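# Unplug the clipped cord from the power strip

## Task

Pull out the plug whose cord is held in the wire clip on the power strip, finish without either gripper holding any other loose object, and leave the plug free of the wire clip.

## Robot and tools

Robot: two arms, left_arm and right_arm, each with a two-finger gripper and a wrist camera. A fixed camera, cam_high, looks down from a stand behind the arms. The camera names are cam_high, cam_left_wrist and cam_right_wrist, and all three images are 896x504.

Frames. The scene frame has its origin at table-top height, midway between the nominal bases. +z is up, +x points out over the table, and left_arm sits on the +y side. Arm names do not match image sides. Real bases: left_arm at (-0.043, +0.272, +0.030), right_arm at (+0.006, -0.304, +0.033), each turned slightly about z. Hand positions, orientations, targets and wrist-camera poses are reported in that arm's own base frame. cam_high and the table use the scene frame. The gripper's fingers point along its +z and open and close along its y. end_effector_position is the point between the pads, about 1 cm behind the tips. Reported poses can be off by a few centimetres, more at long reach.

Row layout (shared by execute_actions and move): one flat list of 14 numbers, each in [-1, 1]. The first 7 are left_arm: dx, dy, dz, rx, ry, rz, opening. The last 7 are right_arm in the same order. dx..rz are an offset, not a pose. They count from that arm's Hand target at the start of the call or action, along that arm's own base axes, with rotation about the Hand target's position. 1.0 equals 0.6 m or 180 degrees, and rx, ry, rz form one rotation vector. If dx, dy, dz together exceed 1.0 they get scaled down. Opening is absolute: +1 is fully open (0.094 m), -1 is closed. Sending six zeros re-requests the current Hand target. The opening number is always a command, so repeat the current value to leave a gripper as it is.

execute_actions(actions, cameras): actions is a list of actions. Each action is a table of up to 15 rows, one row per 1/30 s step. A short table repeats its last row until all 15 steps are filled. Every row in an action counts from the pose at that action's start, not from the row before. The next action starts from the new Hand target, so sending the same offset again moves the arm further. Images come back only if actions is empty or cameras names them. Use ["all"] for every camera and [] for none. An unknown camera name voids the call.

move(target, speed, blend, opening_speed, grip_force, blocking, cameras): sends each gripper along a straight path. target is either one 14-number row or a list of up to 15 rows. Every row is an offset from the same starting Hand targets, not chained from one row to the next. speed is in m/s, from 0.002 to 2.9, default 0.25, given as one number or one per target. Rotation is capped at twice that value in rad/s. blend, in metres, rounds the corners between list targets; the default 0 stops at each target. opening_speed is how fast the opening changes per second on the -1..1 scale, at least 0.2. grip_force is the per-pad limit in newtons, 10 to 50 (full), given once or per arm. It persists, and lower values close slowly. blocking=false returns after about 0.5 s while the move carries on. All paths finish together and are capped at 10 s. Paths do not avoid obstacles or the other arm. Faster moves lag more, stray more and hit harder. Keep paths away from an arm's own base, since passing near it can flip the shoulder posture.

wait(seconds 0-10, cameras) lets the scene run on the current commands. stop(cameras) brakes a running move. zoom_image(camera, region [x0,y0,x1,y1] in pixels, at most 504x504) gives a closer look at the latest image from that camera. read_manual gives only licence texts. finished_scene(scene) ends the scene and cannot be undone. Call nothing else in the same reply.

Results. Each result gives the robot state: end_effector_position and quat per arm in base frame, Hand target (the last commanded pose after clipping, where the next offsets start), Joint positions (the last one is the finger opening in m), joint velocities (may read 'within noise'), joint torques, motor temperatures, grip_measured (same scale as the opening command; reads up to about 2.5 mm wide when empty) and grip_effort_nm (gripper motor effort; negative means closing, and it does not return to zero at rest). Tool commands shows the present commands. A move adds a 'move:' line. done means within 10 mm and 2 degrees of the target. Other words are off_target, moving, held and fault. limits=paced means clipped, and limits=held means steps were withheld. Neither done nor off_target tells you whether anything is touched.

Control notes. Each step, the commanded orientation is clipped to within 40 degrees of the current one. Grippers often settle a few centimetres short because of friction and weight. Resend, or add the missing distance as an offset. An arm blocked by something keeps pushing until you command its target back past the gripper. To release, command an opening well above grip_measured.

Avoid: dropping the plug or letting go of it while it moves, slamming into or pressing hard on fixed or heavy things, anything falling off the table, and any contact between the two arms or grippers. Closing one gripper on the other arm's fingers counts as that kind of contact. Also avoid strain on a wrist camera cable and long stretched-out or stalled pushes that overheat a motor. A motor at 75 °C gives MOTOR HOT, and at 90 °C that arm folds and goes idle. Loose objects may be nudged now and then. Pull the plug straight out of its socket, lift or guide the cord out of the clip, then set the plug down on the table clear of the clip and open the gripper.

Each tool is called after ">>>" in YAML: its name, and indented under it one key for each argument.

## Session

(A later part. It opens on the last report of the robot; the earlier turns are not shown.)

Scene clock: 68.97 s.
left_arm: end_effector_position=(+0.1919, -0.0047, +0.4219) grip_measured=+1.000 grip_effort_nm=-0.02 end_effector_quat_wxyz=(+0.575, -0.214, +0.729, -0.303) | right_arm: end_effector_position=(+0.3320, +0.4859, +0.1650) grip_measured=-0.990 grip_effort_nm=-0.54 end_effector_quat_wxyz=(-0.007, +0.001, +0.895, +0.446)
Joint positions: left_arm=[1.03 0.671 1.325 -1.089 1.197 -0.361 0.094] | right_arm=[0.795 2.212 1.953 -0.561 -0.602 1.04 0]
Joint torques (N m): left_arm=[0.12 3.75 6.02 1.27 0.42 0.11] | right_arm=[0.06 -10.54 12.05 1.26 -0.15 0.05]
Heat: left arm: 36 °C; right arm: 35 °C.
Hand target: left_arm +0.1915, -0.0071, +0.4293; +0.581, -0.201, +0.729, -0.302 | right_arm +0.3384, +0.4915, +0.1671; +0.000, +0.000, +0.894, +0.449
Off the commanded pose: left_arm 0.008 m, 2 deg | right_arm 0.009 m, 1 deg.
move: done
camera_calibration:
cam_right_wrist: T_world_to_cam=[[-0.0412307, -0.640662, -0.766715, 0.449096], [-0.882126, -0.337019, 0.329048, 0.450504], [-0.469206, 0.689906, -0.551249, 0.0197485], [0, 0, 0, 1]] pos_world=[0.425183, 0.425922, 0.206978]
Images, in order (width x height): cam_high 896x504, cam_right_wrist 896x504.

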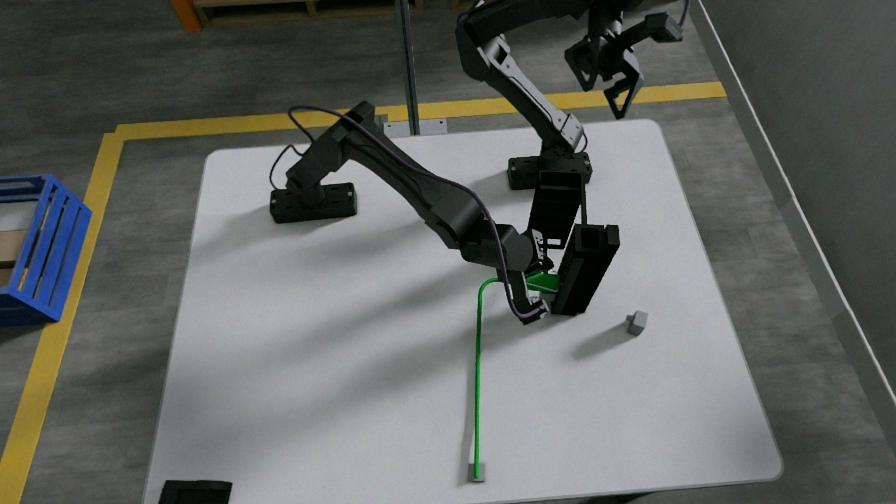

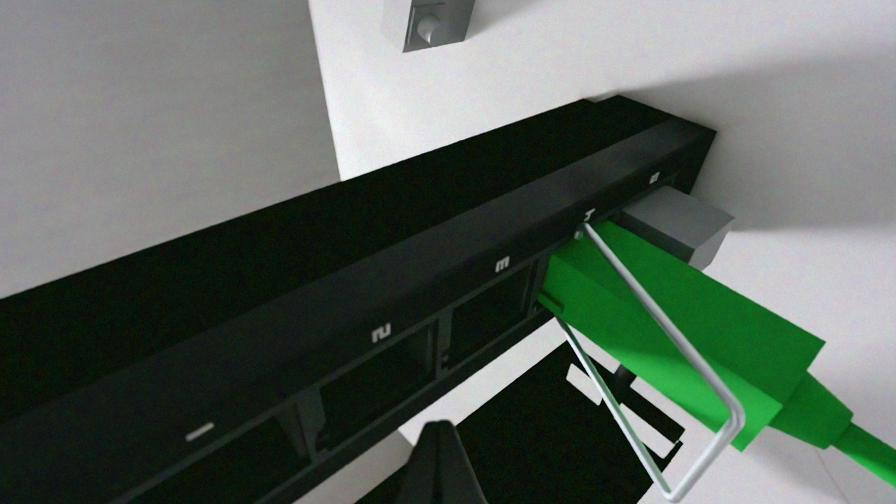

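>>> move:
  target:
    - [0,0,0,0,0,0,1,0,-0.09,0.04,0,0,0,-1]
    - [0,0,0,0,0,0,1,-0.014,-0.135,-0.027,0,0,0,-0.45]
  cameras: ["cam_right_wrist"]
  speed: 0.25
  blend: [0.015,0]

>>> zoom_image:
  camera: "cam_right_wrist"
  region: [260, 200, 620, 504]

Scene clock: 76.53 s.
left_arm: end_effector_position=(+0.1919, -0.0047, +0.4219) grip_measured=+1.000 grip_effort_nm=-0.01 end_effector_quat_wxyz=(+0.575, -0.214, +0.729, -0.303) | right_arm: end_effector_position=(+0.3322, +0.4080, +0.1215) grip_measured=-0.453 grip_effort_nm=0.15 end_effector_quat_wxyz=(-0.021, +0.021, +0.905, +0.424)
Joint positions: left_arm=[1.03 0.671 1.325 -1.089 1.197 -0.361 0.094] | right_arm=[0.674 2.059 1.586 -0.469 -0.661 0.942 0.026]
Joint torques (N m): left_arm=[0.18 3.7 6.02 1.28 0.43 0.09] | right_arm=[0.05 -15.71 7.41 1.29 -0.36 -0.19]
Heat: left arm: 36 °C; right arm: 36 °C.
Hand target: left_arm +0.1915, -0.0071, +0.4293; +0.581, -0.201, +0.729, -0.302 | right_arm +0.3300, +0.4105, +0.1510; +0.000, +0.000, +0.894, +0.449
Off the commanded pose: left_arm 0.008 m, 2 deg | right_arm 0.030 m, 5 deg.
move: off_target (right_arm); target 2's new opening was sent with right_arm's hand 0.030 m and 5 deg from that target
camera_calibration:
cam_right_wrist: T_world_to_cam=[[-0.0898058, -0.674088, -0.733172, 0.39143], [-0.873997, -0.299641, 0.382549, 0.414285], [-0.47756, 0.675145, -0.562241, 0.0597708], [0, 0, 0, 1]] pos_world=[0.42578, 0.347641, 0.162107]
Images, in order (width x height): cam_right_wrist 896x504.

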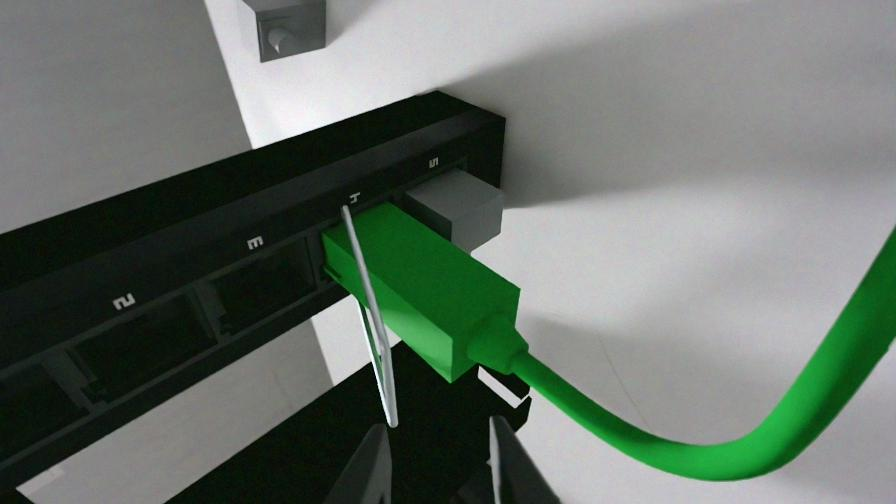

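Scaled by 1.400 from the camera's 896x504 image, which has a finer 1280x720 frame.

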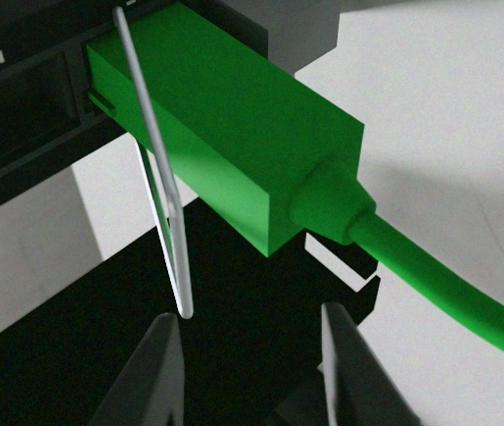

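>>> move:
  target: [0,0,0,0,0,0,1,-0.01,0.0225,-0.023,0,0,0,-0.45]
  cameras: ["cam_right_wrist"]
  speed: 0.15

Scene clock: 80.93 s.
left_arm: end_effector_position=(+0.1919, -0.0047, +0.4219) grip_measured=+1.000 grip_effort_nm=-0.01 end_effector_quat_wxyz=(+0.575, -0.214, +0.729, -0.303) | right_arm: end_effector_position=(+0.3228, +0.4234, +0.1220) grip_measured=-0.453 grip_effort_nm=0.15 end_effector_quat_wxyz=(-0.016, +0.006, +0.899, +0.437)
Joint positions: left_arm=[1.03 0.671 1.325 -1.089 1.197 -0.361 0.094] | right_arm=[0.708 2.059 1.564 -0.402 -0.66 0.961 0.026]
Joint torques (N m): left_arm=[0.2 3.7 6.01 1.28 0.42 0.11] | right_arm=[-0.05 -13.67 7.08 1.42 -0.16 -0.02]
Heat: left arm: 36 °C; right arm: 36 °C.
Hand target: left_arm +0.1915, -0.0071, +0.4293; +0.581, -0.201, +0.729, -0.302 | right_arm +0.3240, +0.4240, +0.1371; +0.000, +0.000, +0.894, +0.449
Off the commanded pose: left_arm 0.008 m, 2 deg | right_arm 0.015 m, 3 deg.
move: off_target (right_arm)
camera_calibration:
cam_right_wrist: T_world_to_cam=[[-0.059038, -0.654962, -0.753352, 0.385778], [-0.874643, -0.329811, 0.35528, 0.426859], [-0.481158, 0.67989, -0.553387, 0.0432327], [0, 0, 0, 1]] pos_world=[0.416927, 0.364059, 0.162897]
Images, in order (width x height): cam_right_wrist 896x504.

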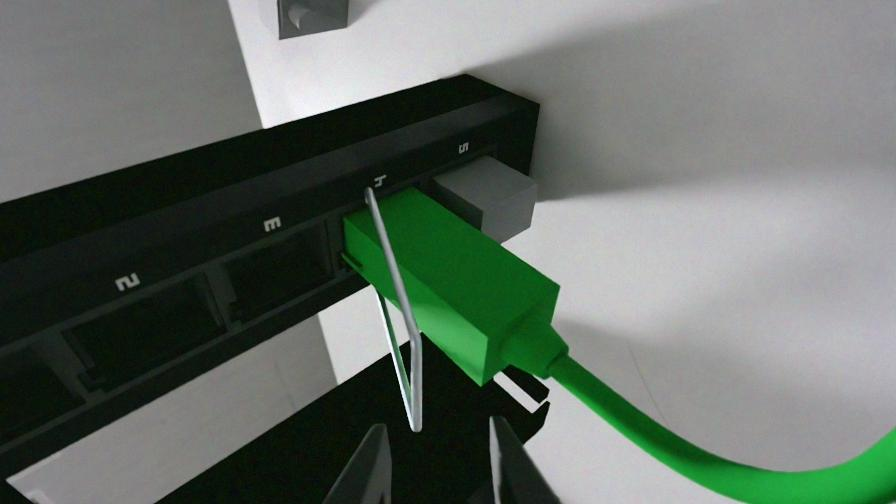

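>>> move:
  target: [0,0,0,0,0,0,1,0.003,0.044,-0.03,0,0,0,-0.45]
  cameras: ["cam_right_wrist"]
  speed: 0.12

>>> zoom_image:
  camera: "cam_right_wrist"
  region: [300, 250, 600, 504]

Scene clock: 83.93 s.
left_arm: end_effector_position=(+0.1919, -0.0047, +0.4219) grip_measured=+1.000 grip_effort_nm=-0.02 end_effector_quat_wxyz=(+0.575, -0.214, +0.729, -0.303) | right_arm: end_effector_position=(+0.3157, +0.4417, +0.1117) grip_measured=-0.453 grip_effort_nm=0.15 end_effector_quat_wxyz=(-0.015, +0.005, +0.899, +0.438)
Joint positions: left_arm=[1.03 0.671 1.325 -1.089 1.197 -0.361 0.094] | right_arm=[0.751 2.09 1.564 -0.343 -0.633 1 0.026]
Joint torques (N m): left_arm=[0.17 3.71 6.04 1.27 0.42 0.1] | right_arm=[-0.14 -9.78 11.56 1.43 -0.11 0]
Heat: left arm: 36 °C; right arm: 36 °C.
Hand target: left_arm +0.1915, -0.0071, +0.4293; +0.581, -0.201, +0.729, -0.302 | right_arm +0.3258, +0.4504, +0.1190; +0.000, +0.000, +0.894, +0.449
Off the commanded pose: left_arm 0.008 m, 2 deg | right_arm 0.015 m, 2 deg.
move: off_target (right_arm)
camera_calibration:
cam_right_wrist: T_world_to_cam=[[-0.0561797, -0.653662, -0.754698, 0.388262], [-0.875563, -0.331016, 0.351877, 0.431537], [-0.479826, 0.680554, -0.553726, 0.020987], [0, 0, 0, 1]] pos_world=[0.40972, 0.382355, 0.152794]
Images, in order (width x height): cam_right_wrist 896x504.

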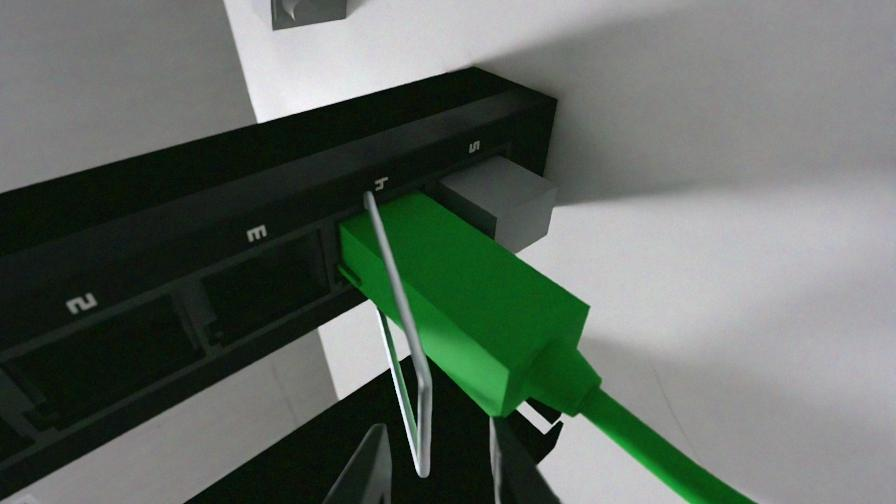

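Scaled by 1.680 from the camera's 896x504 image, which has a finer 1280x720 frame.

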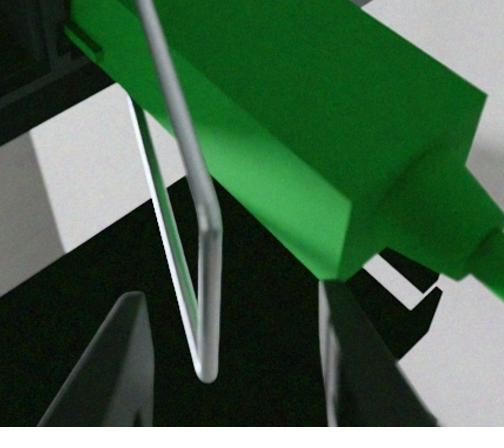

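>>> move:
  target: [0,0,0,0,0,0,1,0,0.004,0,0,0,0,-1]
  cameras: ["cam_right_wrist"]
  opening_speed: 1.0

>>> zoom_image:
  camera: "cam_right_wrist"
  region: [300, 250, 600, 504]

Scene clock: 87.10 s.
left_arm: end_effector_position=(+0.1919, -0.0047, +0.4219) grip_measured=+1.000 grip_effort_nm=-0.01 end_effector_quat_wxyz=(+0.575, -0.214, +0.729, -0.303) | right_arm: end_effector_position=(+0.3175, +0.4416, +0.1133) grip_measured=-0.990 grip_effort_nm=-0.54 end_effector_quat_wxyz=(-0.015, +0.008, +0.899, +0.438)
Joint positions: left_arm=[1.03 0.671 1.325 -1.089 1.197 -0.361 0.094] | right_arm=[0.749 2.091 1.572 -0.349 -0.63 1.005 0]
Joint torques (N m): left_arm=[0.18 3.71 6.04 1.28 0.43 0.11] | right_arm=[0.4 -9.47 11.44 1.5 -0.15 0.04]
Heat: left arm: 36 °C; right arm: 36 °C.
Hand target: left_arm +0.1915, -0.0071, +0.4293; +0.581, -0.201, +0.729, -0.302 | right_arm +0.3258, +0.4528, +0.1191; +0.000, +0.000, +0.894, +0.449
Off the commanded pose: left_arm 0.008 m, 2 deg | right_arm 0.015 m, 2 deg.
move: off_target (right_arm)
camera_calibration:
cam_right_wrist: T_world_to_cam=[[-0.0617746, -0.653695, -0.754232, 0.39127], [-0.87704, -0.325163, 0.353652, 0.430199], [-0.476429, 0.683339, -0.55323, 0.0204759], [0, 0, 0, 1]] pos_world=[0.411227, 0.381664, 0.154296]
Images, in order (width x height): cam_right_wrist 896x504.

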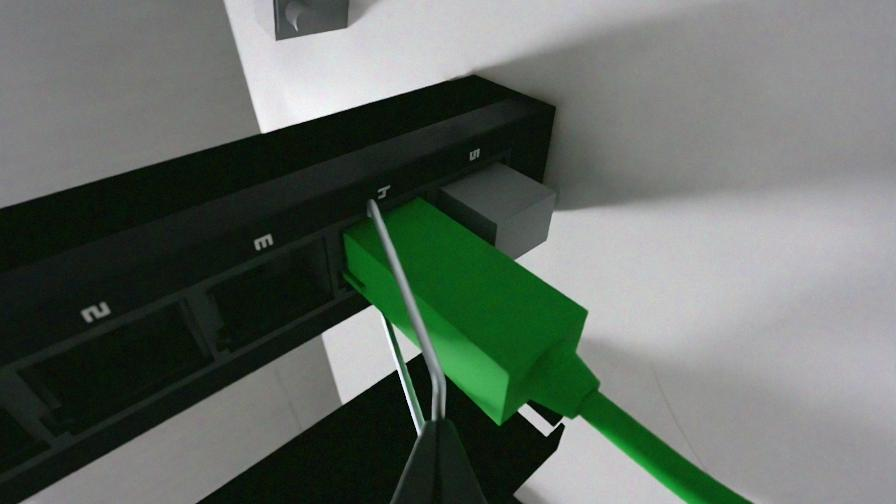

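Scaled by 1.680 from the camera's 896x504 image, which has a finer 1280x720 frame.

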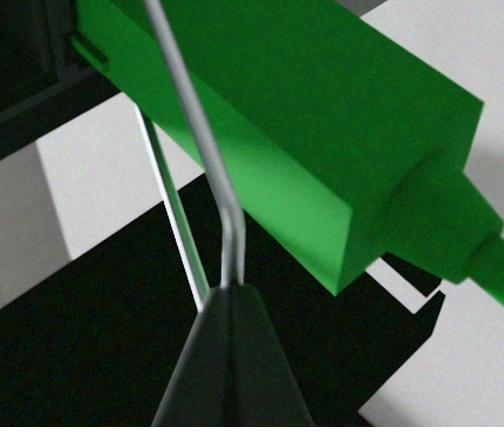

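>>> move:
  target:
    - [0,0,0,0,0,0,1,0,-0.004,0,0,0,0,-0.45]
    - [0,0,0,0,0,0,1,0.006,0.012,-0.012,0,0,0,-0.45]
  cameras: ["cam_right_wrist"]
  speed: 0.1

>>> zoom_image:
  camera: "cam_right_wrist"
  region: [300, 250, 600, 504]

Scene clock: 90.77 s.
left_arm: end_effector_position=(+0.1919, -0.0047, +0.4218) grip_measured=+1.000 grip_effort_nm=-0.02 end_effector_quat_wxyz=(+0.575, -0.214, +0.729, -0.303) | right_arm: end_effector_position=(+0.3218, +0.4497, +0.1068) grip_measured=-0.453 grip_effort_nm=0.15 end_effector_quat_wxyz=(-0.012, +0.007, +0.898, +0.439)
Joint positions: left_arm=[1.03 0.671 1.325 -1.09 1.197 -0.361 0.094] | right_arm=[0.756 2.128 1.598 -0.33 -0.626 1.009 0.026]
Joint torques (N m): left_arm=[0.21 3.71 6.05 1.28 0.43 0.09] | right_arm=[0.23 -9.89 11.58 1.44 -0.14 0.03]
Heat: left arm: 36 °C; right arm: 36 °C.
Hand target: left_arm +0.1915, -0.0071, +0.4293; +0.581, -0.201, +0.729, -0.302 | right_arm +0.3295, +0.4601, +0.1120; +0.000, +0.000, +0.893, +0.449
Off the commanded pose: left_arm 0.008 m, 2 deg | right_arm 0.014 m, 2 deg.
move: off_target (right_arm)
camera_calibration:
cam_right_wrist: T_world_to_cam=[[-0.0565522, -0.651025, -0.756947, 0.389324], [-0.878588, -0.327661, 0.347451, 0.441145], [-0.474221, 0.684693, -0.553452, 0.0120496], [0, 0, 0, 1]] pos_world=[0.415316, 0.389756, 0.148091]
Images, in order (width x height): cam_right_wrist 896x504.

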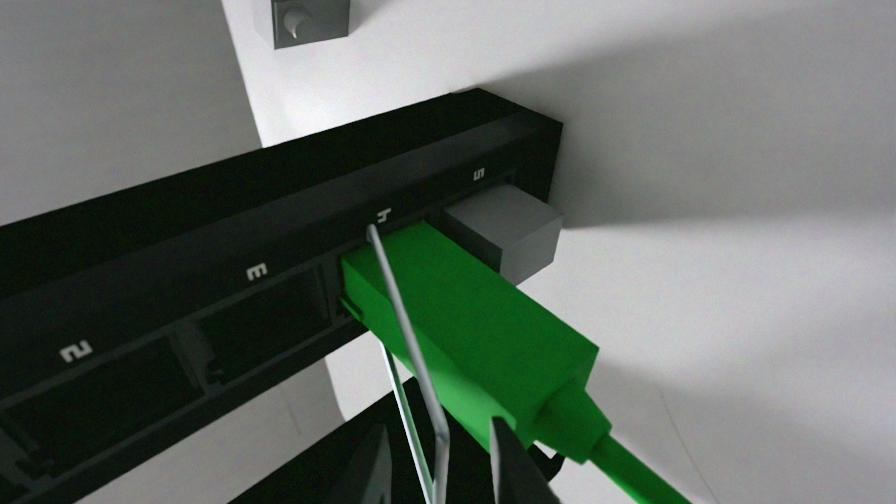

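Scaled by 1.680 from the camera's 896x504 image, which has a finer 1280x720 frame.

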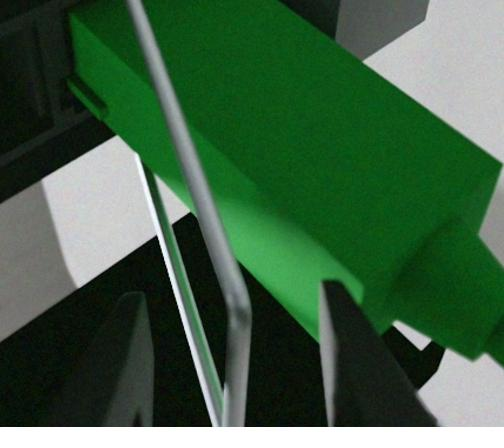

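>>> move:
  target: [0,0,0,0,0,0,1,0,0,0,0,0,0,-1]
  cameras: ["cam_right_wrist"]
  opening_speed: 1.0

Scene clock: 92.70 s.
left_arm: end_effector_position=(+0.1919, -0.0047, +0.4218) grip_measured=+1.000 grip_effort_nm=-0.01 end_effector_quat_wxyz=(+0.575, -0.214, +0.729, -0.303) | right_arm: end_effector_position=(+0.3217, +0.4497, +0.1066) grip_measured=-0.951 grip_effort_nm=-1.03 end_effector_quat_wxyz=(-0.021, +0.024, +0.898, +0.438)
Joint positions: left_arm=[1.03 0.671 1.325 -1.09 1.197 -0.361 0.094] | right_arm=[0.756 2.128 1.598 -0.33 -0.625 1.047 0.002]
Joint torques (N m): left_arm=[0.18 3.7 6 1.26 0.41 0.11] | right_arm=[0.53 -9.84 11.71 1.43 -0.22 -0.43]
Heat: left arm: 36 °C; right arm: 36 °C.
Hand target: left_arm +0.1915, -0.0071, +0.4293; +0.581, -0.201, +0.729, -0.302 | right_arm +0.3295, +0.4600, +0.1120; +0.000, +0.000, +0.894, +0.449
Off the commanded pose: left_arm 0.008 m, 2 deg | right_arm 0.014 m, 4 deg.
move: off_target (right_arm)
camera_calibration:
cam_right_wrist: T_world_to_cam=[[-0.0943915, -0.650602, -0.75353, 0.40077], [-0.875327, -0.306321, 0.374127, 0.427641], [-0.47423, 0.694899, -0.540575, 0.00596967], [0, 0, 0, 1]] pos_world=[0.414986, 0.387588, 0.145227]
Images, in order (width x height): cam_right_wrist 896x504.

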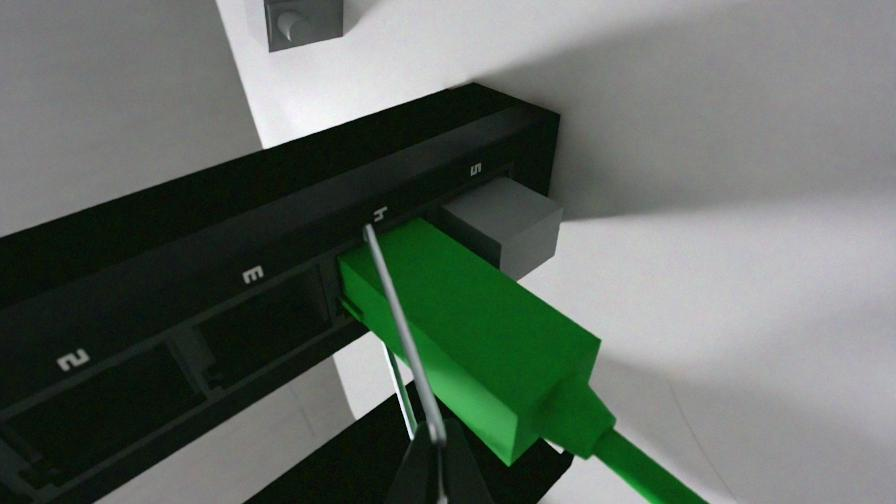

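>>> move:
  target:
    - [0,0,0,0,0,0,1,0,0.04,0.056,0,0,0,-1]
    - [0,0,0,0,0,0,1,0,0.105,0.085,0,0,0,-1]
  cameras: ["cam_right_wrist","cam_high"]
  speed: 0.1
  blend: [0.01,0]

>>> zoom_image:
  camera: "cam_right_wrist"
  region: [300, 250, 600, 504]

Scene clock: 95.87 s.
left_arm: end_effector_position=(+0.1919, -0.0047, +0.4218) grip_measured=+1.000 grip_effort_nm=-0.02 end_effector_quat_wxyz=(+0.575, -0.214, +0.729, -0.303) | right_arm: end_effector_position=(+0.3295, +0.5091, +0.1530) grip_measured=-0.951 grip_effort_nm=-1.03 end_effector_quat_wxyz=(-0.013, +0.029, +0.901, +0.433)
Joint positions: left_arm=[1.03 0.671 1.325 -1.09 1.197 -0.361 0.094] | right_arm=[0.839 2.29 2.049 -0.579 -0.548 1.125 0.002]
Joint torques (N m): left_arm=[0.23 3.67 6.01 1.28 0.43 0.11] | right_arm=[0.76 -11.33 12.63 1.46 -0.23 -0.39]
Heat: left arm: 36 °C; right arm: 36 °C.
Hand target: left_arm +0.1915, -0.0071, +0.4293; +0.581, -0.201, +0.729, -0.302 | right_arm +0.3294, +0.5231, +0.1627; +0.000, +0.000, +0.894, +0.449
Off the commanded pose: left_arm 0.008 m, 2 deg | right_arm 0.017 m, 4 deg.
move: off_target (right_arm)
camera_calibration:
cam_right_wrist: T_world_to_cam=[[-0.0994672, -0.658073, -0.746355, 0.479574], [-0.88295, -0.287484, 0.37115, 0.428701], [-0.458809, 0.695912, -0.55245, -0.0103349], [0, 0, 0, 1]] pos_world=[0.421482, 0.446031, 0.19311]
Images, in order (width x height): cam_high 896x504, cam_right_wrist 896x504.

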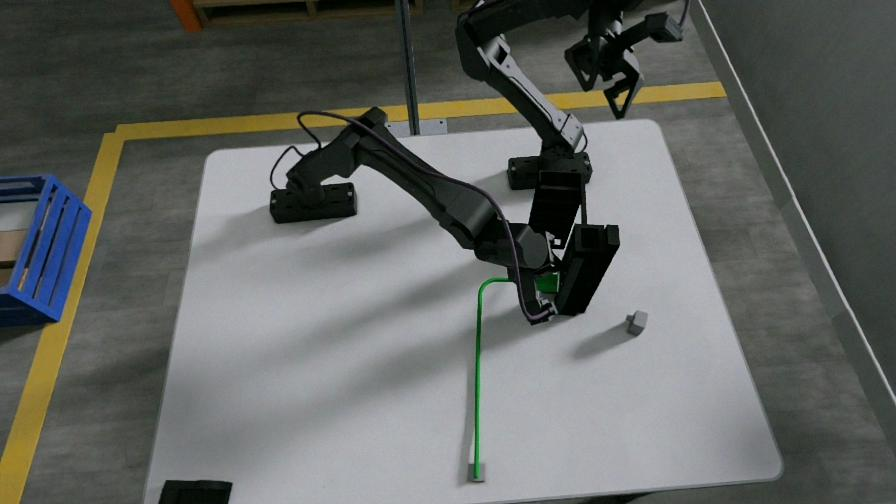

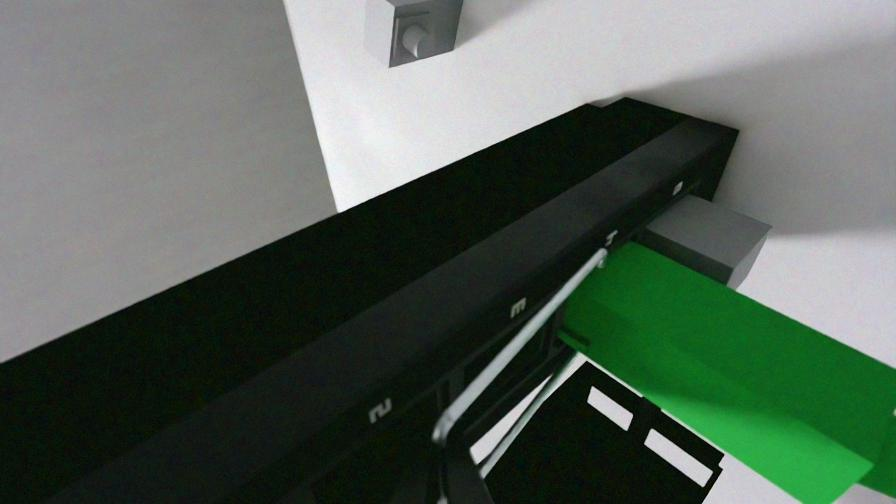

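Scaled by 1.680 from the camera's 896x504 image, which has a finer 1280x720 frame.

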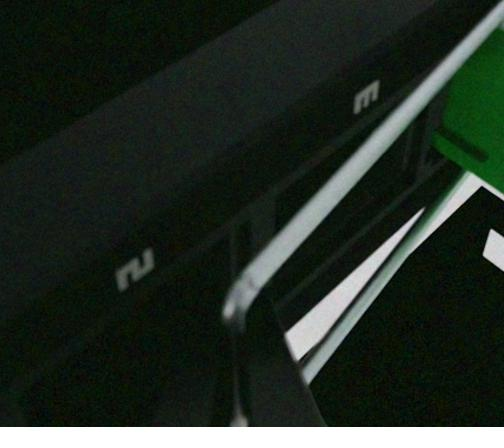

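>>> move:
  target:
    - [0,0,0,0,0,0,1,0,-0.023,-0.016,0,0,0,-1]
    - [0,0,0,0,0,0,1,0,-0.023,-0.016,0,0,0,-0.6]
    - [0,0,0,0,0,0,1,0,-0.11,0.04,0,0,0,-0.6]
    - [0,0,0,0,0,0,1,-0.002,-0.23,0.08,-0.007,-0.2,0.155,-0.6]
    - [0,0,0,0,0,0,1,-0.002,-0.23,-0.01,-0.014,-0.392,0.31,0]
  cameras: ["cam_right_wrist","cam_high"]
  speed: [0.1,0.1,0.15,0.5,0.5]
  opening_speed: 1.5
  blend: [0,0,0.005,0.02,0]

>>> zoom_image:
  camera: "cam_high"
  region: [470, 200, 620, 330]

Scene clock: 105.47 s.
left_arm: end_effector_position=(+0.1919, -0.0047, +0.4218) grip_measured=+1.000 grip_effort_nm=-0.01 end_effector_quat_wxyz=(+0.575, -0.214, +0.729, -0.303) | right_arm: end_effector_position=(+0.3309, +0.3822, +0.1471) grip_measured=-0.003 grip_effort_nm=0.15 end_effector_quat_wxyz=(-0.284, +0.635, -0.655, -0.296)
Joint positions: left_arm=[1.03 0.671 1.325 -1.09 1.197 -0.361 0.094] | right_arm=[0.638 1.98 1.598 -0.601 -0.647 -0.699 0.047]
Joint torques (N m): left_arm=[0.24 3.71 6.02 1.29 0.43 0.1] | right_arm=[0.24 -12 7.02 1.3 -0.4 -0.09]
Heat: left arm: 36 °C; right arm: 36 °C.
Hand target: left_arm +0.1915, -0.0071, +0.4293; +0.581, -0.201, +0.729, -0.302 | right_arm +0.3282, +0.3851, +0.1570; -0.299, +0.641, -0.640, -0.300
Off the commanded pose: left_arm 0.008 m, 2 deg | right_arm 0.010 m, 2 deg.
move: done; target 2's new opening was sent with right_arm's hand 0.004 m and 3 deg from that target; target 5's new opening was sent with right_arm's hand 0.010 m and 3 deg from that target
camera_calibration:
cam_right_wrist: T_world_to_cam=[[0.996743, -0.0780214, -0.020376, -0.299479], [-0.0801335, -0.930136, -0.358365, 0.482974], [0.0090077, 0.358831, -0.933359, 0.105463], [0, 0, 0, 1]] pos_world=[0.336256, 0.388023, 0.265414]
Images, in order (width x height): cam_high 896x504, cam_right_wrist 896x504.

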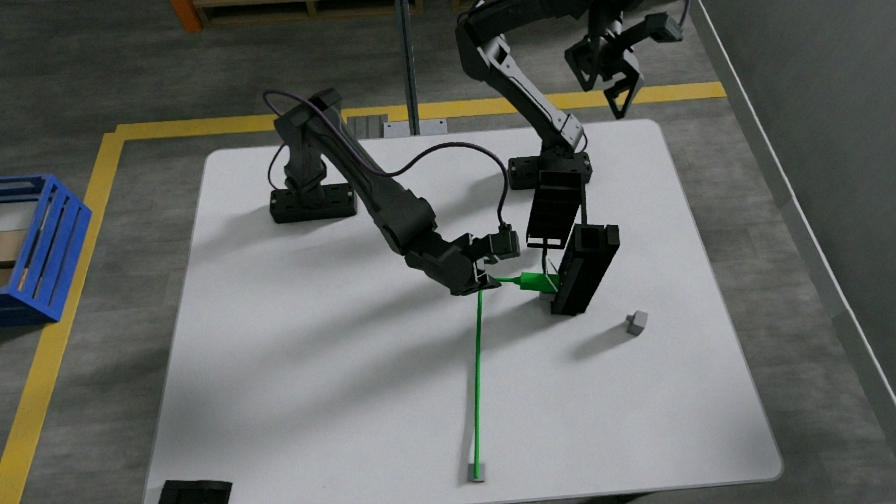

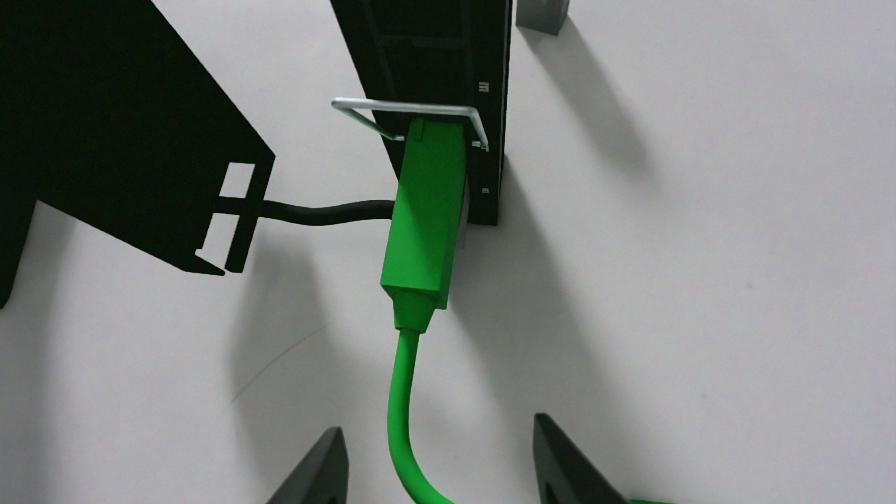

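Scaled by 3.360 from the camera's 896x504 image, which has a finer 1280x720 frame.

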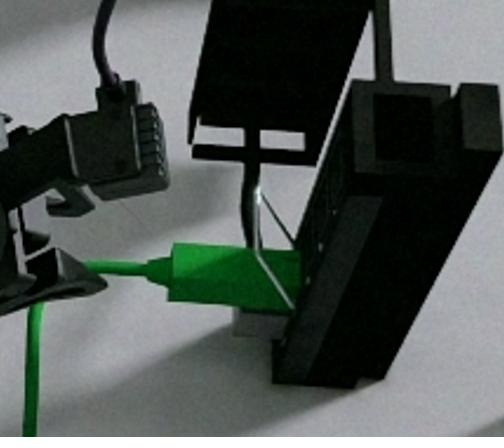

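>>> move:
  target:
    - [0,0,0,0,0,0,1,-0.002,0.138,-0.127,0,0,0,0]
  cameras: ["cam_right_wrist"]
  speed: 0.15

Scene clock: 109.70 s.
left_arm: end_effector_position=(+0.1919, -0.0047, +0.4218) grip_measured=+1.000 grip_effort_nm=-0.01 end_effector_quat_wxyz=(+0.575, -0.214, +0.729, -0.303) | right_arm: end_effector_position=(+0.3193, +0.4576, +0.0733) grip_measured=-0.003 grip_effort_nm=0.14 end_effector_quat_wxyz=(-0.282, +0.642, -0.649, -0.295)
Joint positions: left_arm=[1.03 0.671 1.325 -1.09 1.197 -0.361 0.094] | right_arm=[0.786 2.197 1.62 -0.333 -0.564 -0.576 0.047]
Joint torques (N m): left_arm=[0.21 3.67 5.98 1.27 0.43 0.09] | right_arm=[0.13 -10.36 11.33 1.46 -0.25 0.07]
Heat: left arm: 36 °C; right arm: 36 °C.
Hand target: left_arm +0.1915, -0.0071, +0.4293; +0.581, -0.201, +0.729, -0.302 | right_arm +0.3270, +0.4679, +0.0806; -0.299, +0.641, -0.641, -0.300
Off the commanded pose: left_arm 0.008 m, 2 deg | right_arm 0.015 m, 2 deg.
move: off_target (right_arm)
camera_calibration:
cam_right_wrist: T_world_to_cam=[[0.998024, -0.0612822, -0.0138933, -0.292048], [-0.0622235, -0.932986, -0.354492, 0.520931], [0.00876179, 0.354656, -0.934956, 0.0116585], [0, 0, 0, 1]] pos_world=[0.323783, 0.463989, 0.191509]
Images, in order (width x height): cam_right_wrist 896x504.

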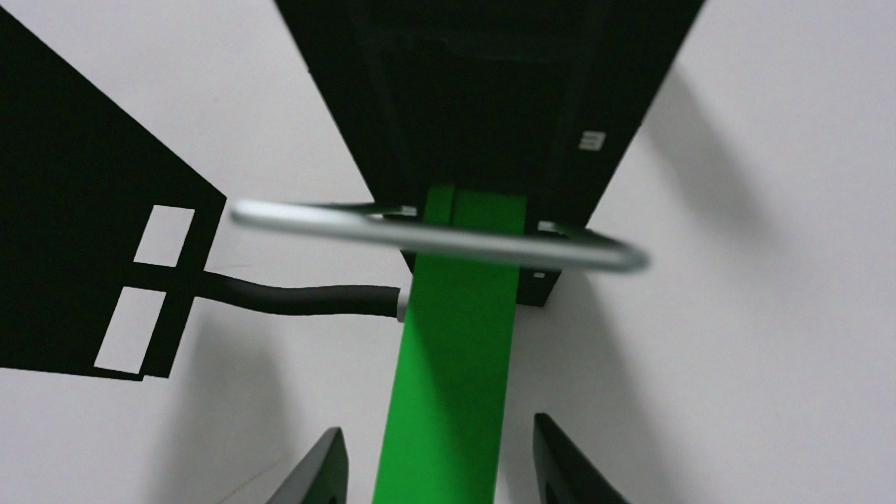

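>>> move:
  target:
    - [0,0,0,0,0,0,1,0,-0.004,-0.004,0,0,0,-0.75]
    - [0,0,0,0,0,0,1,0,-0.15,-0.003,0,0,0,-0.75]
  cameras: ["cam_right_wrist","cam_high"]
  opening_speed: 0.8
  speed: 0.07

Scene clock: 114.27 s.
left_arm: end_effector_position=(+0.1919, -0.0047, +0.4218) grip_measured=+1.000 grip_effort_nm=-0.01 end_effector_quat_wxyz=(+0.575, -0.214, +0.729, -0.303) | right_arm: end_effector_position=(+0.3270, +0.3721, +0.0457) grip_measured=-0.459 grip_effort_nm=-1.03 end_effector_quat_wxyz=(-0.263, +0.633, -0.666, -0.293)
Joint positions: left_arm=[1.03 0.671 1.325 -1.09 1.197 -0.361 0.094] | right_arm=[0.629 2.088 1.363 -0.311 -0.64 -0.711 0.025]
Joint torques (N m): left_arm=[0.2 3.71 6.06 1.31 0.42 0.1] | right_arm=[0.03 -16.34 6.84 1.2 -0.56 -0.09]
Heat: left arm: 36 °C; right arm: 37 °C.
Hand target: left_arm +0.1915, -0.0071, +0.4293; +0.581, -0.201, +0.729, -0.302 | right_arm +0.3270, +0.3779, +0.0788; -0.299, +0.641, -0.640, -0.300
Off the commanded pose: left_arm 0.008 m, 2 deg | right_arm 0.034 m, 5 deg.
move: off_target (right_arm)
camera_calibration:
cam_right_wrist: T_world_to_cam=[[0.995218, -0.0848293, -0.0484177, -0.294101], [-0.0959516, -0.941784, -0.322235, 0.444775], [-0.018264, 0.32534, -0.945421, 0.0363204], [0, 0, 0, 1]] pos_world=[0.336035, 0.382117, 0.163421]
Images, in order (width x height): cam_high 896x504, cam_right_wrist 896x504.

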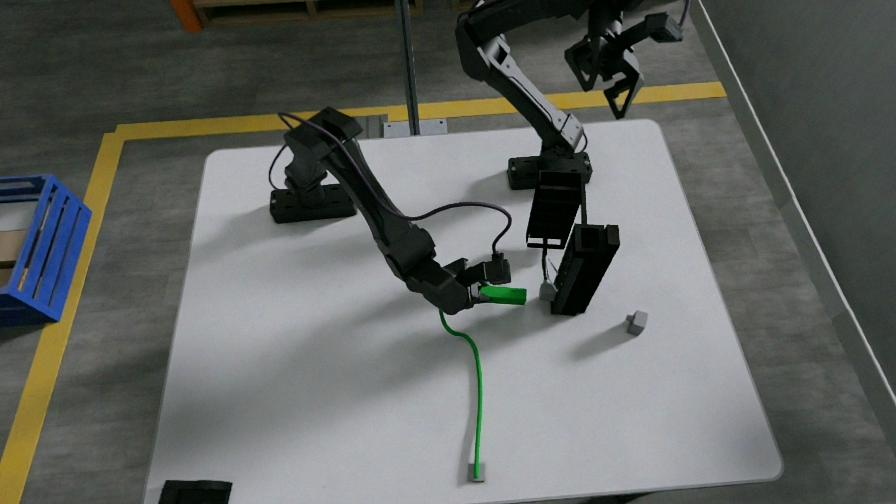

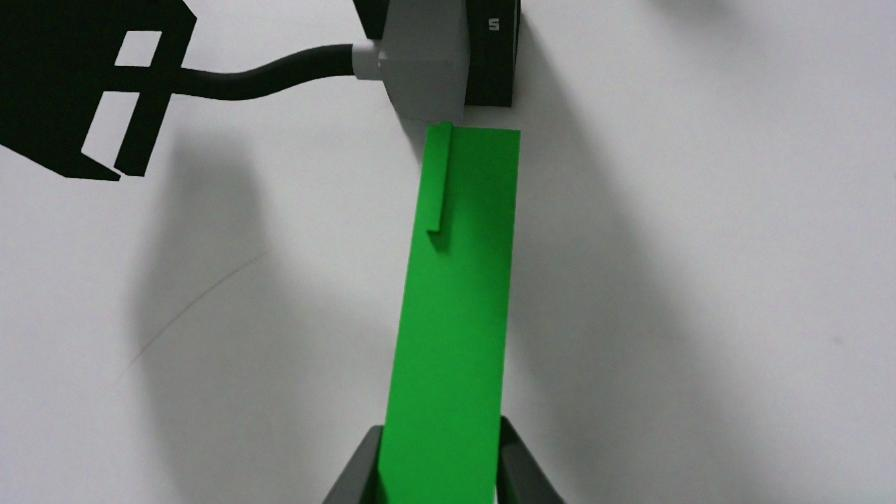

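>>> move:
  target:
    - [0,0,0,0,0,0,1,0,-0.06,-0.03,0,0,0,-0.75]
    - [0,0,0,0,0,0,1,0,-0.07,-0.1,0,0,0,-0.75]
    - [0,0,0,0,0,0,1,0,-0.07,-0.145,0,0,0,-0.75]
  cameras: ["cam_high"]
  speed: [0.15,0.12,0.05]
  blend: [0.01,0.005,0]

>>> zoom_image:
  camera: "cam_high"
  region: [400, 220, 580, 350]

Scene clock: 117.57 s.
left_arm: end_effector_position=(+0.1919, -0.0047, +0.4218) grip_measured=+1.000 grip_effort_nm=-0.01 end_effector_quat_wxyz=(+0.575, -0.214, +0.729, -0.303) | right_arm: end_effector_position=(+0.3269, +0.3334, -0.0054) grip_measured=-0.459 grip_effort_nm=-1.04 end_effector_quat_wxyz=(-0.289, +0.640, -0.651, -0.287)
Joint positions: left_arm=[1.03 0.671 1.325 -1.09 1.197 -0.361 0.094] | right_arm=[0.547 2.12 1.15 -0.067 -0.683 -0.814 0.025]
Joint torques (N m): left_arm=[0.18 3.73 6.05 1.28 0.42 0.1] | right_arm=[-0.44 -8.55 5.83 1.37 -0.53 -0.06]
Heat: left arm: 36 °C; right arm: 37 °C.
Hand target: left_arm +0.1915, -0.0071, +0.4293; +0.581, -0.201, +0.729, -0.302 | right_arm +0.3271, +0.3358, -0.0081; -0.299, +0.641, -0.640, -0.300
Off the commanded pose: left_arm 0.008 m, 2 deg | right_arm 0.004 m, 2 deg.
move: done
Images, in order (width x height): cam_high 896x504.

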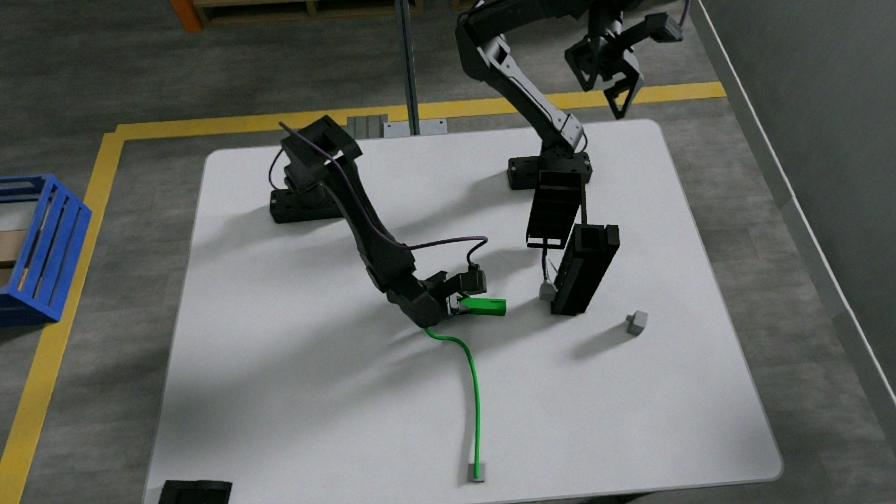

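Scaled by 2.800 from the camera's 896x504 image, which has a finer 1280x720 frame.

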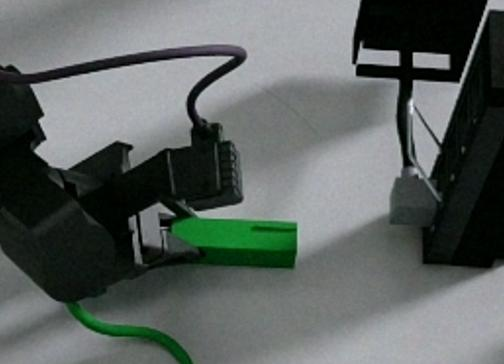

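>>> move:
  target:
    - [0,0,0,0,0,0,1,0,0,-0.028,0,0,0,-0.75]
  cameras: ["cam_high"]
  speed: 0.04

>>> zoom_image:
  camera: "cam_high"
  region: [400, 220, 580, 350]

Scene clock: 119.83 s.
left_arm: end_effector_position=(+0.1919, -0.0047, +0.4218) grip_measured=+1.000 grip_effort_nm=-0.02 end_effector_quat_wxyz=(+0.575, -0.214, +0.729, -0.303) | right_arm: end_effector_position=(+0.3271, +0.3376, -0.0071) grip_measured=-0.459 grip_effort_nm=-1.04 end_effector_quat_wxyz=(-0.302, +0.640, -0.639, -0.304)
Joint positions: left_arm=[1.03 0.671 1.325 -1.09 1.197 -0.361 0.094] | right_arm=[0.541 2.143 1.142 -0.011 -0.727 -0.814 0.025]
Joint torques (N m): left_arm=[0.18 3.71 6.01 1.27 0.42 0.1] | right_arm=[-0.25 -7.17 5.33 1.47 -0.19 -0.1]
Heat: left arm: 36 °C; right arm: 37 °C.
Hand target: left_arm +0.1915, -0.0071, +0.4293; +0.581, -0.201, +0.729, -0.302 | right_arm +0.3270, +0.3358, -0.0250; -0.299, +0.641, -0.640, -0.300
Off the commanded pose: left_arm 0.008 m, 2 deg | right_arm 0.018 m, 1 deg.
move: off_target (right_arm)
Images, in order (width x height): cam_high 896x504.

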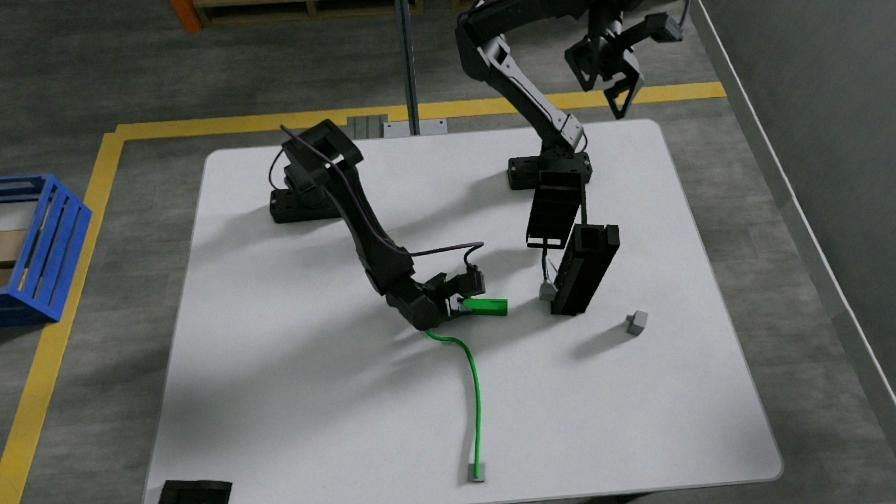

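Scaled by 2.800 from the camera's 896x504 image, which has a finer 1280x720 frame.

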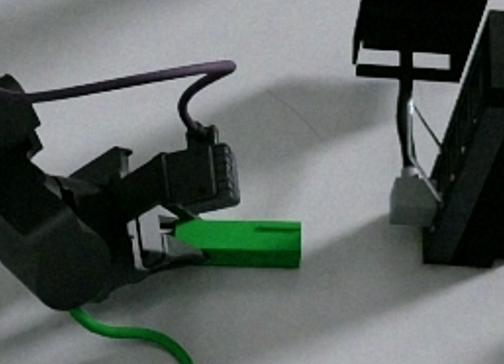

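In contact. Ease, release, and retreat.

>>> move:
  target:
    - [0,0,0,0,0,0,1,0,0,0.024,0,0,0,-0.75]
    - [0,0,0,0,0,0,1,0,0,0.025,0,0,0,0.05]
    - [0,0,0,0,0,0,1,0,-0.12,0.17,0,0,0,0.05]
  cameras: ["cam_high","cam_right_wrist"]
  speed: 0.12
  opening_speed: 0.8

>>> zoom_image:
  camera: "cam_high"
  region: [400, 220, 580, 350]

Scene clock: 125.00 s.
left_arm: end_effector_position=(+0.1919, -0.0047, +0.4218) grip_measured=+1.000 grip_effort_nm=-0.01 end_effector_quat_wxyz=(+0.575, -0.214, +0.729, -0.303) | right_arm: end_effector_position=(+0.3184, +0.2560, +0.0471) grip_measured=+0.047 grip_effort_nm=0.14 end_effector_quat_wxyz=(-0.263, +0.634, -0.664, -0.297)
Joint positions: left_arm=[1.03 0.671 1.325 -1.09 1.197 -0.361 0.094] | right_arm=[0.365 1.911 1.128 -0.459 -0.76 -1.027 0.049]
Joint torques (N m): left_arm=[0.23 3.67 6.04 1.27 0.43 0.09] | right_arm=[-0.28 -12.36 9.74 0.71 -0.71 -0.1]
Heat: left arm: 36 °C; right arm: 37 °C.
Hand target: left_arm +0.1915, -0.0071, +0.4293; +0.581, -0.201, +0.729, -0.302 | right_arm +0.3270, +0.2638, +0.0770; -0.299, +0.641, -0.640, -0.300
Off the commanded pose: left_arm 0.008 m, 2 deg | right_arm 0.032 m, 5 deg.
move: off_target (right_arm)
camera_calibration:
cam_right_wrist: T_world_to_cam=[[0.995516, -0.0784345, -0.0528694, -0.296941], [-0.0914731, -0.940585, -0.327006, 0.333534], [-0.0240795, 0.330376, -0.943542, 0.0757273], [0, 0, 0, 1]] pos_world=[0.327942, 0.265408, 0.16482]
Images, in order (width x height): cam_high 896x504, cam_right_wrist 896x504.

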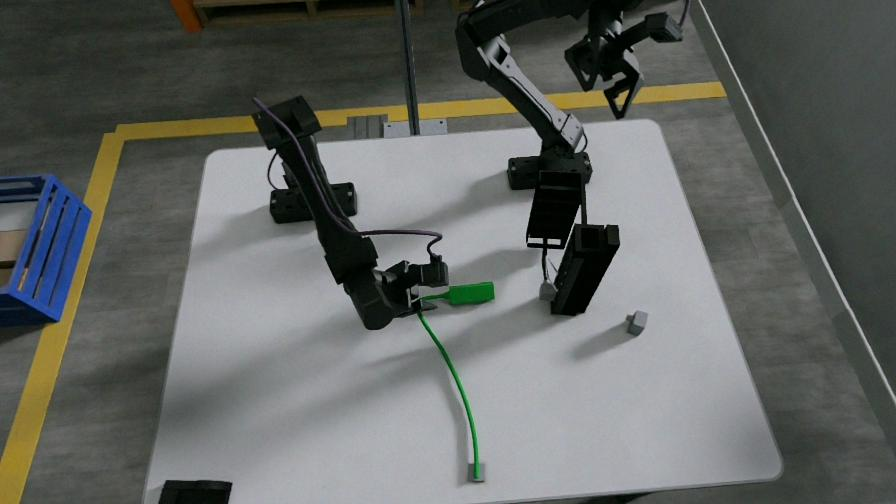

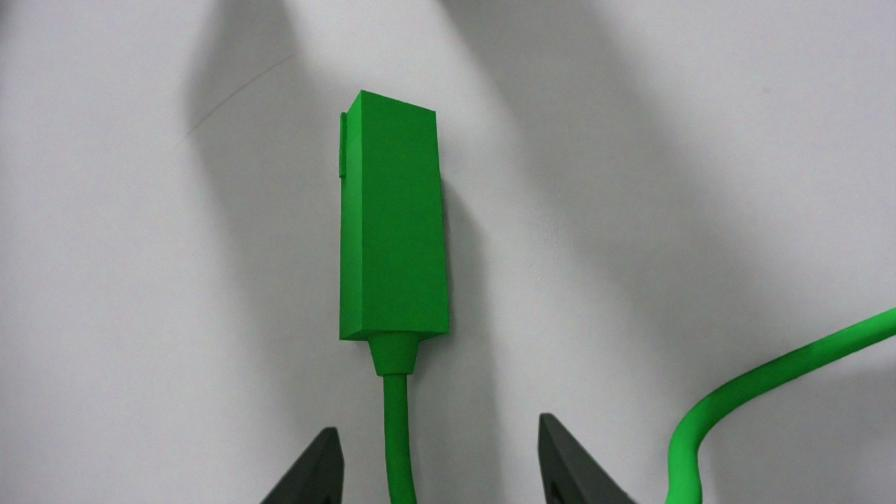

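Scaled by 2.800 from the camera's 896x504 image, which has a finer 1280x720 frame.

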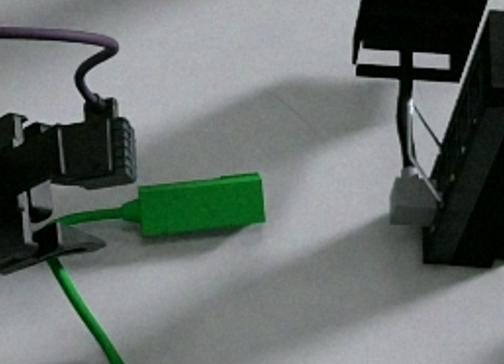

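>>> move:
  target:
    - [0,0,0,0,0,0,1,0,0.02,0.15,0,0,0,0.05]
    - [0,0,0,0,0,0,1,0,-0.02,0.3,0,0,0,0.05]
  cameras: ["cam_high","cam_right_wrist"]
  speed: 0.15
  blend: [0.02,0]

Scene clock: 128.20 s.
left_arm: end_effector_position=(+0.1919, -0.0047, +0.4218) grip_measured=+1.000 grip_effort_nm=-0.01 end_effector_quat_wxyz=(+0.575, -0.214, +0.729, -0.303) | right_arm: end_effector_position=(+0.3278, +0.2487, +0.2349) grip_measured=+0.047 grip_effort_nm=0.14 end_effector_quat_wxyz=(-0.272, +0.636, -0.659, -0.295)
Joint positions: left_arm=[1.03 0.671 1.325 -1.09 1.197 -0.361 0.094] | right_arm=[0.334 1.803 1.755 -1.2 -0.776 -1.067 0.049]
Joint torques (N m): left_arm=[0.17 3.7 6.04 1.28 0.43 0.1] | right_arm=[-0.27 -10.19 10.91 0.74 -0.65 -0.15]
Heat: left arm: 36 °C; right arm: 37 °C.
Hand target: left_arm +0.1915, -0.0071, +0.4293; +0.581, -0.201, +0.729, -0.302 | right_arm +0.3271, +0.2517, +0.2571; -0.299, +0.641, -0.641, -0.300
Off the commanded pose: left_arm 0.008 m, 2 deg | right_arm 0.022 m, 4 deg.
move: off_target (right_arm)
camera_calibration:
cam_right_wrist: T_world_to_cam=[[0.996422, -0.0766121, -0.0357034, -0.30169], [-0.0841997, -0.936616, -0.340089, 0.388607], [-0.00738544, 0.341878, -0.939715, 0.246437], [0, 0, 0, 1]] pos_world=[0.335151, 0.256611, 0.35297]
Images, in order (width x height): cam_high 896x504, cam_right_wrist 896x504.

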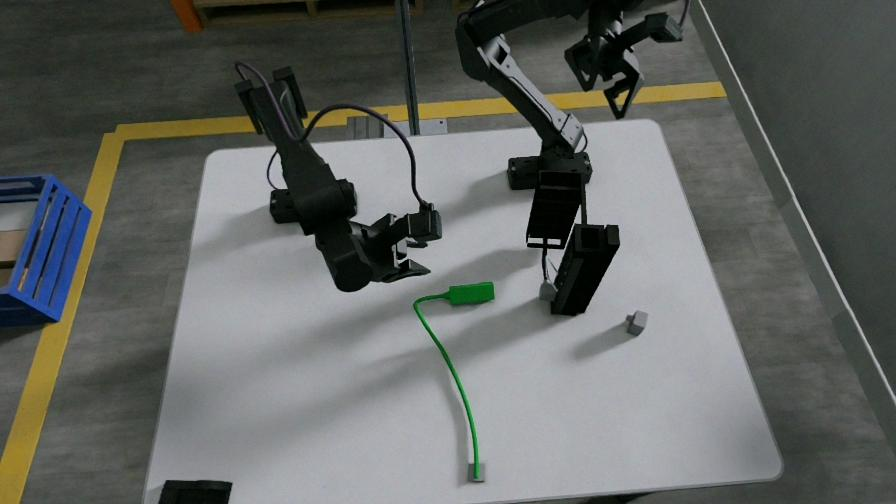

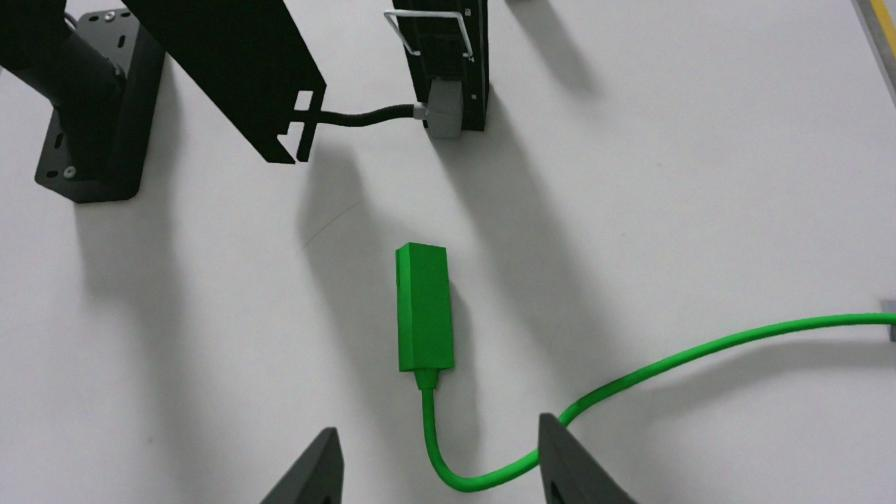

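Unplugged, released, and clear of the clip.

>>> finished_scene:
  scene: 2

The scene is finished: the task was done.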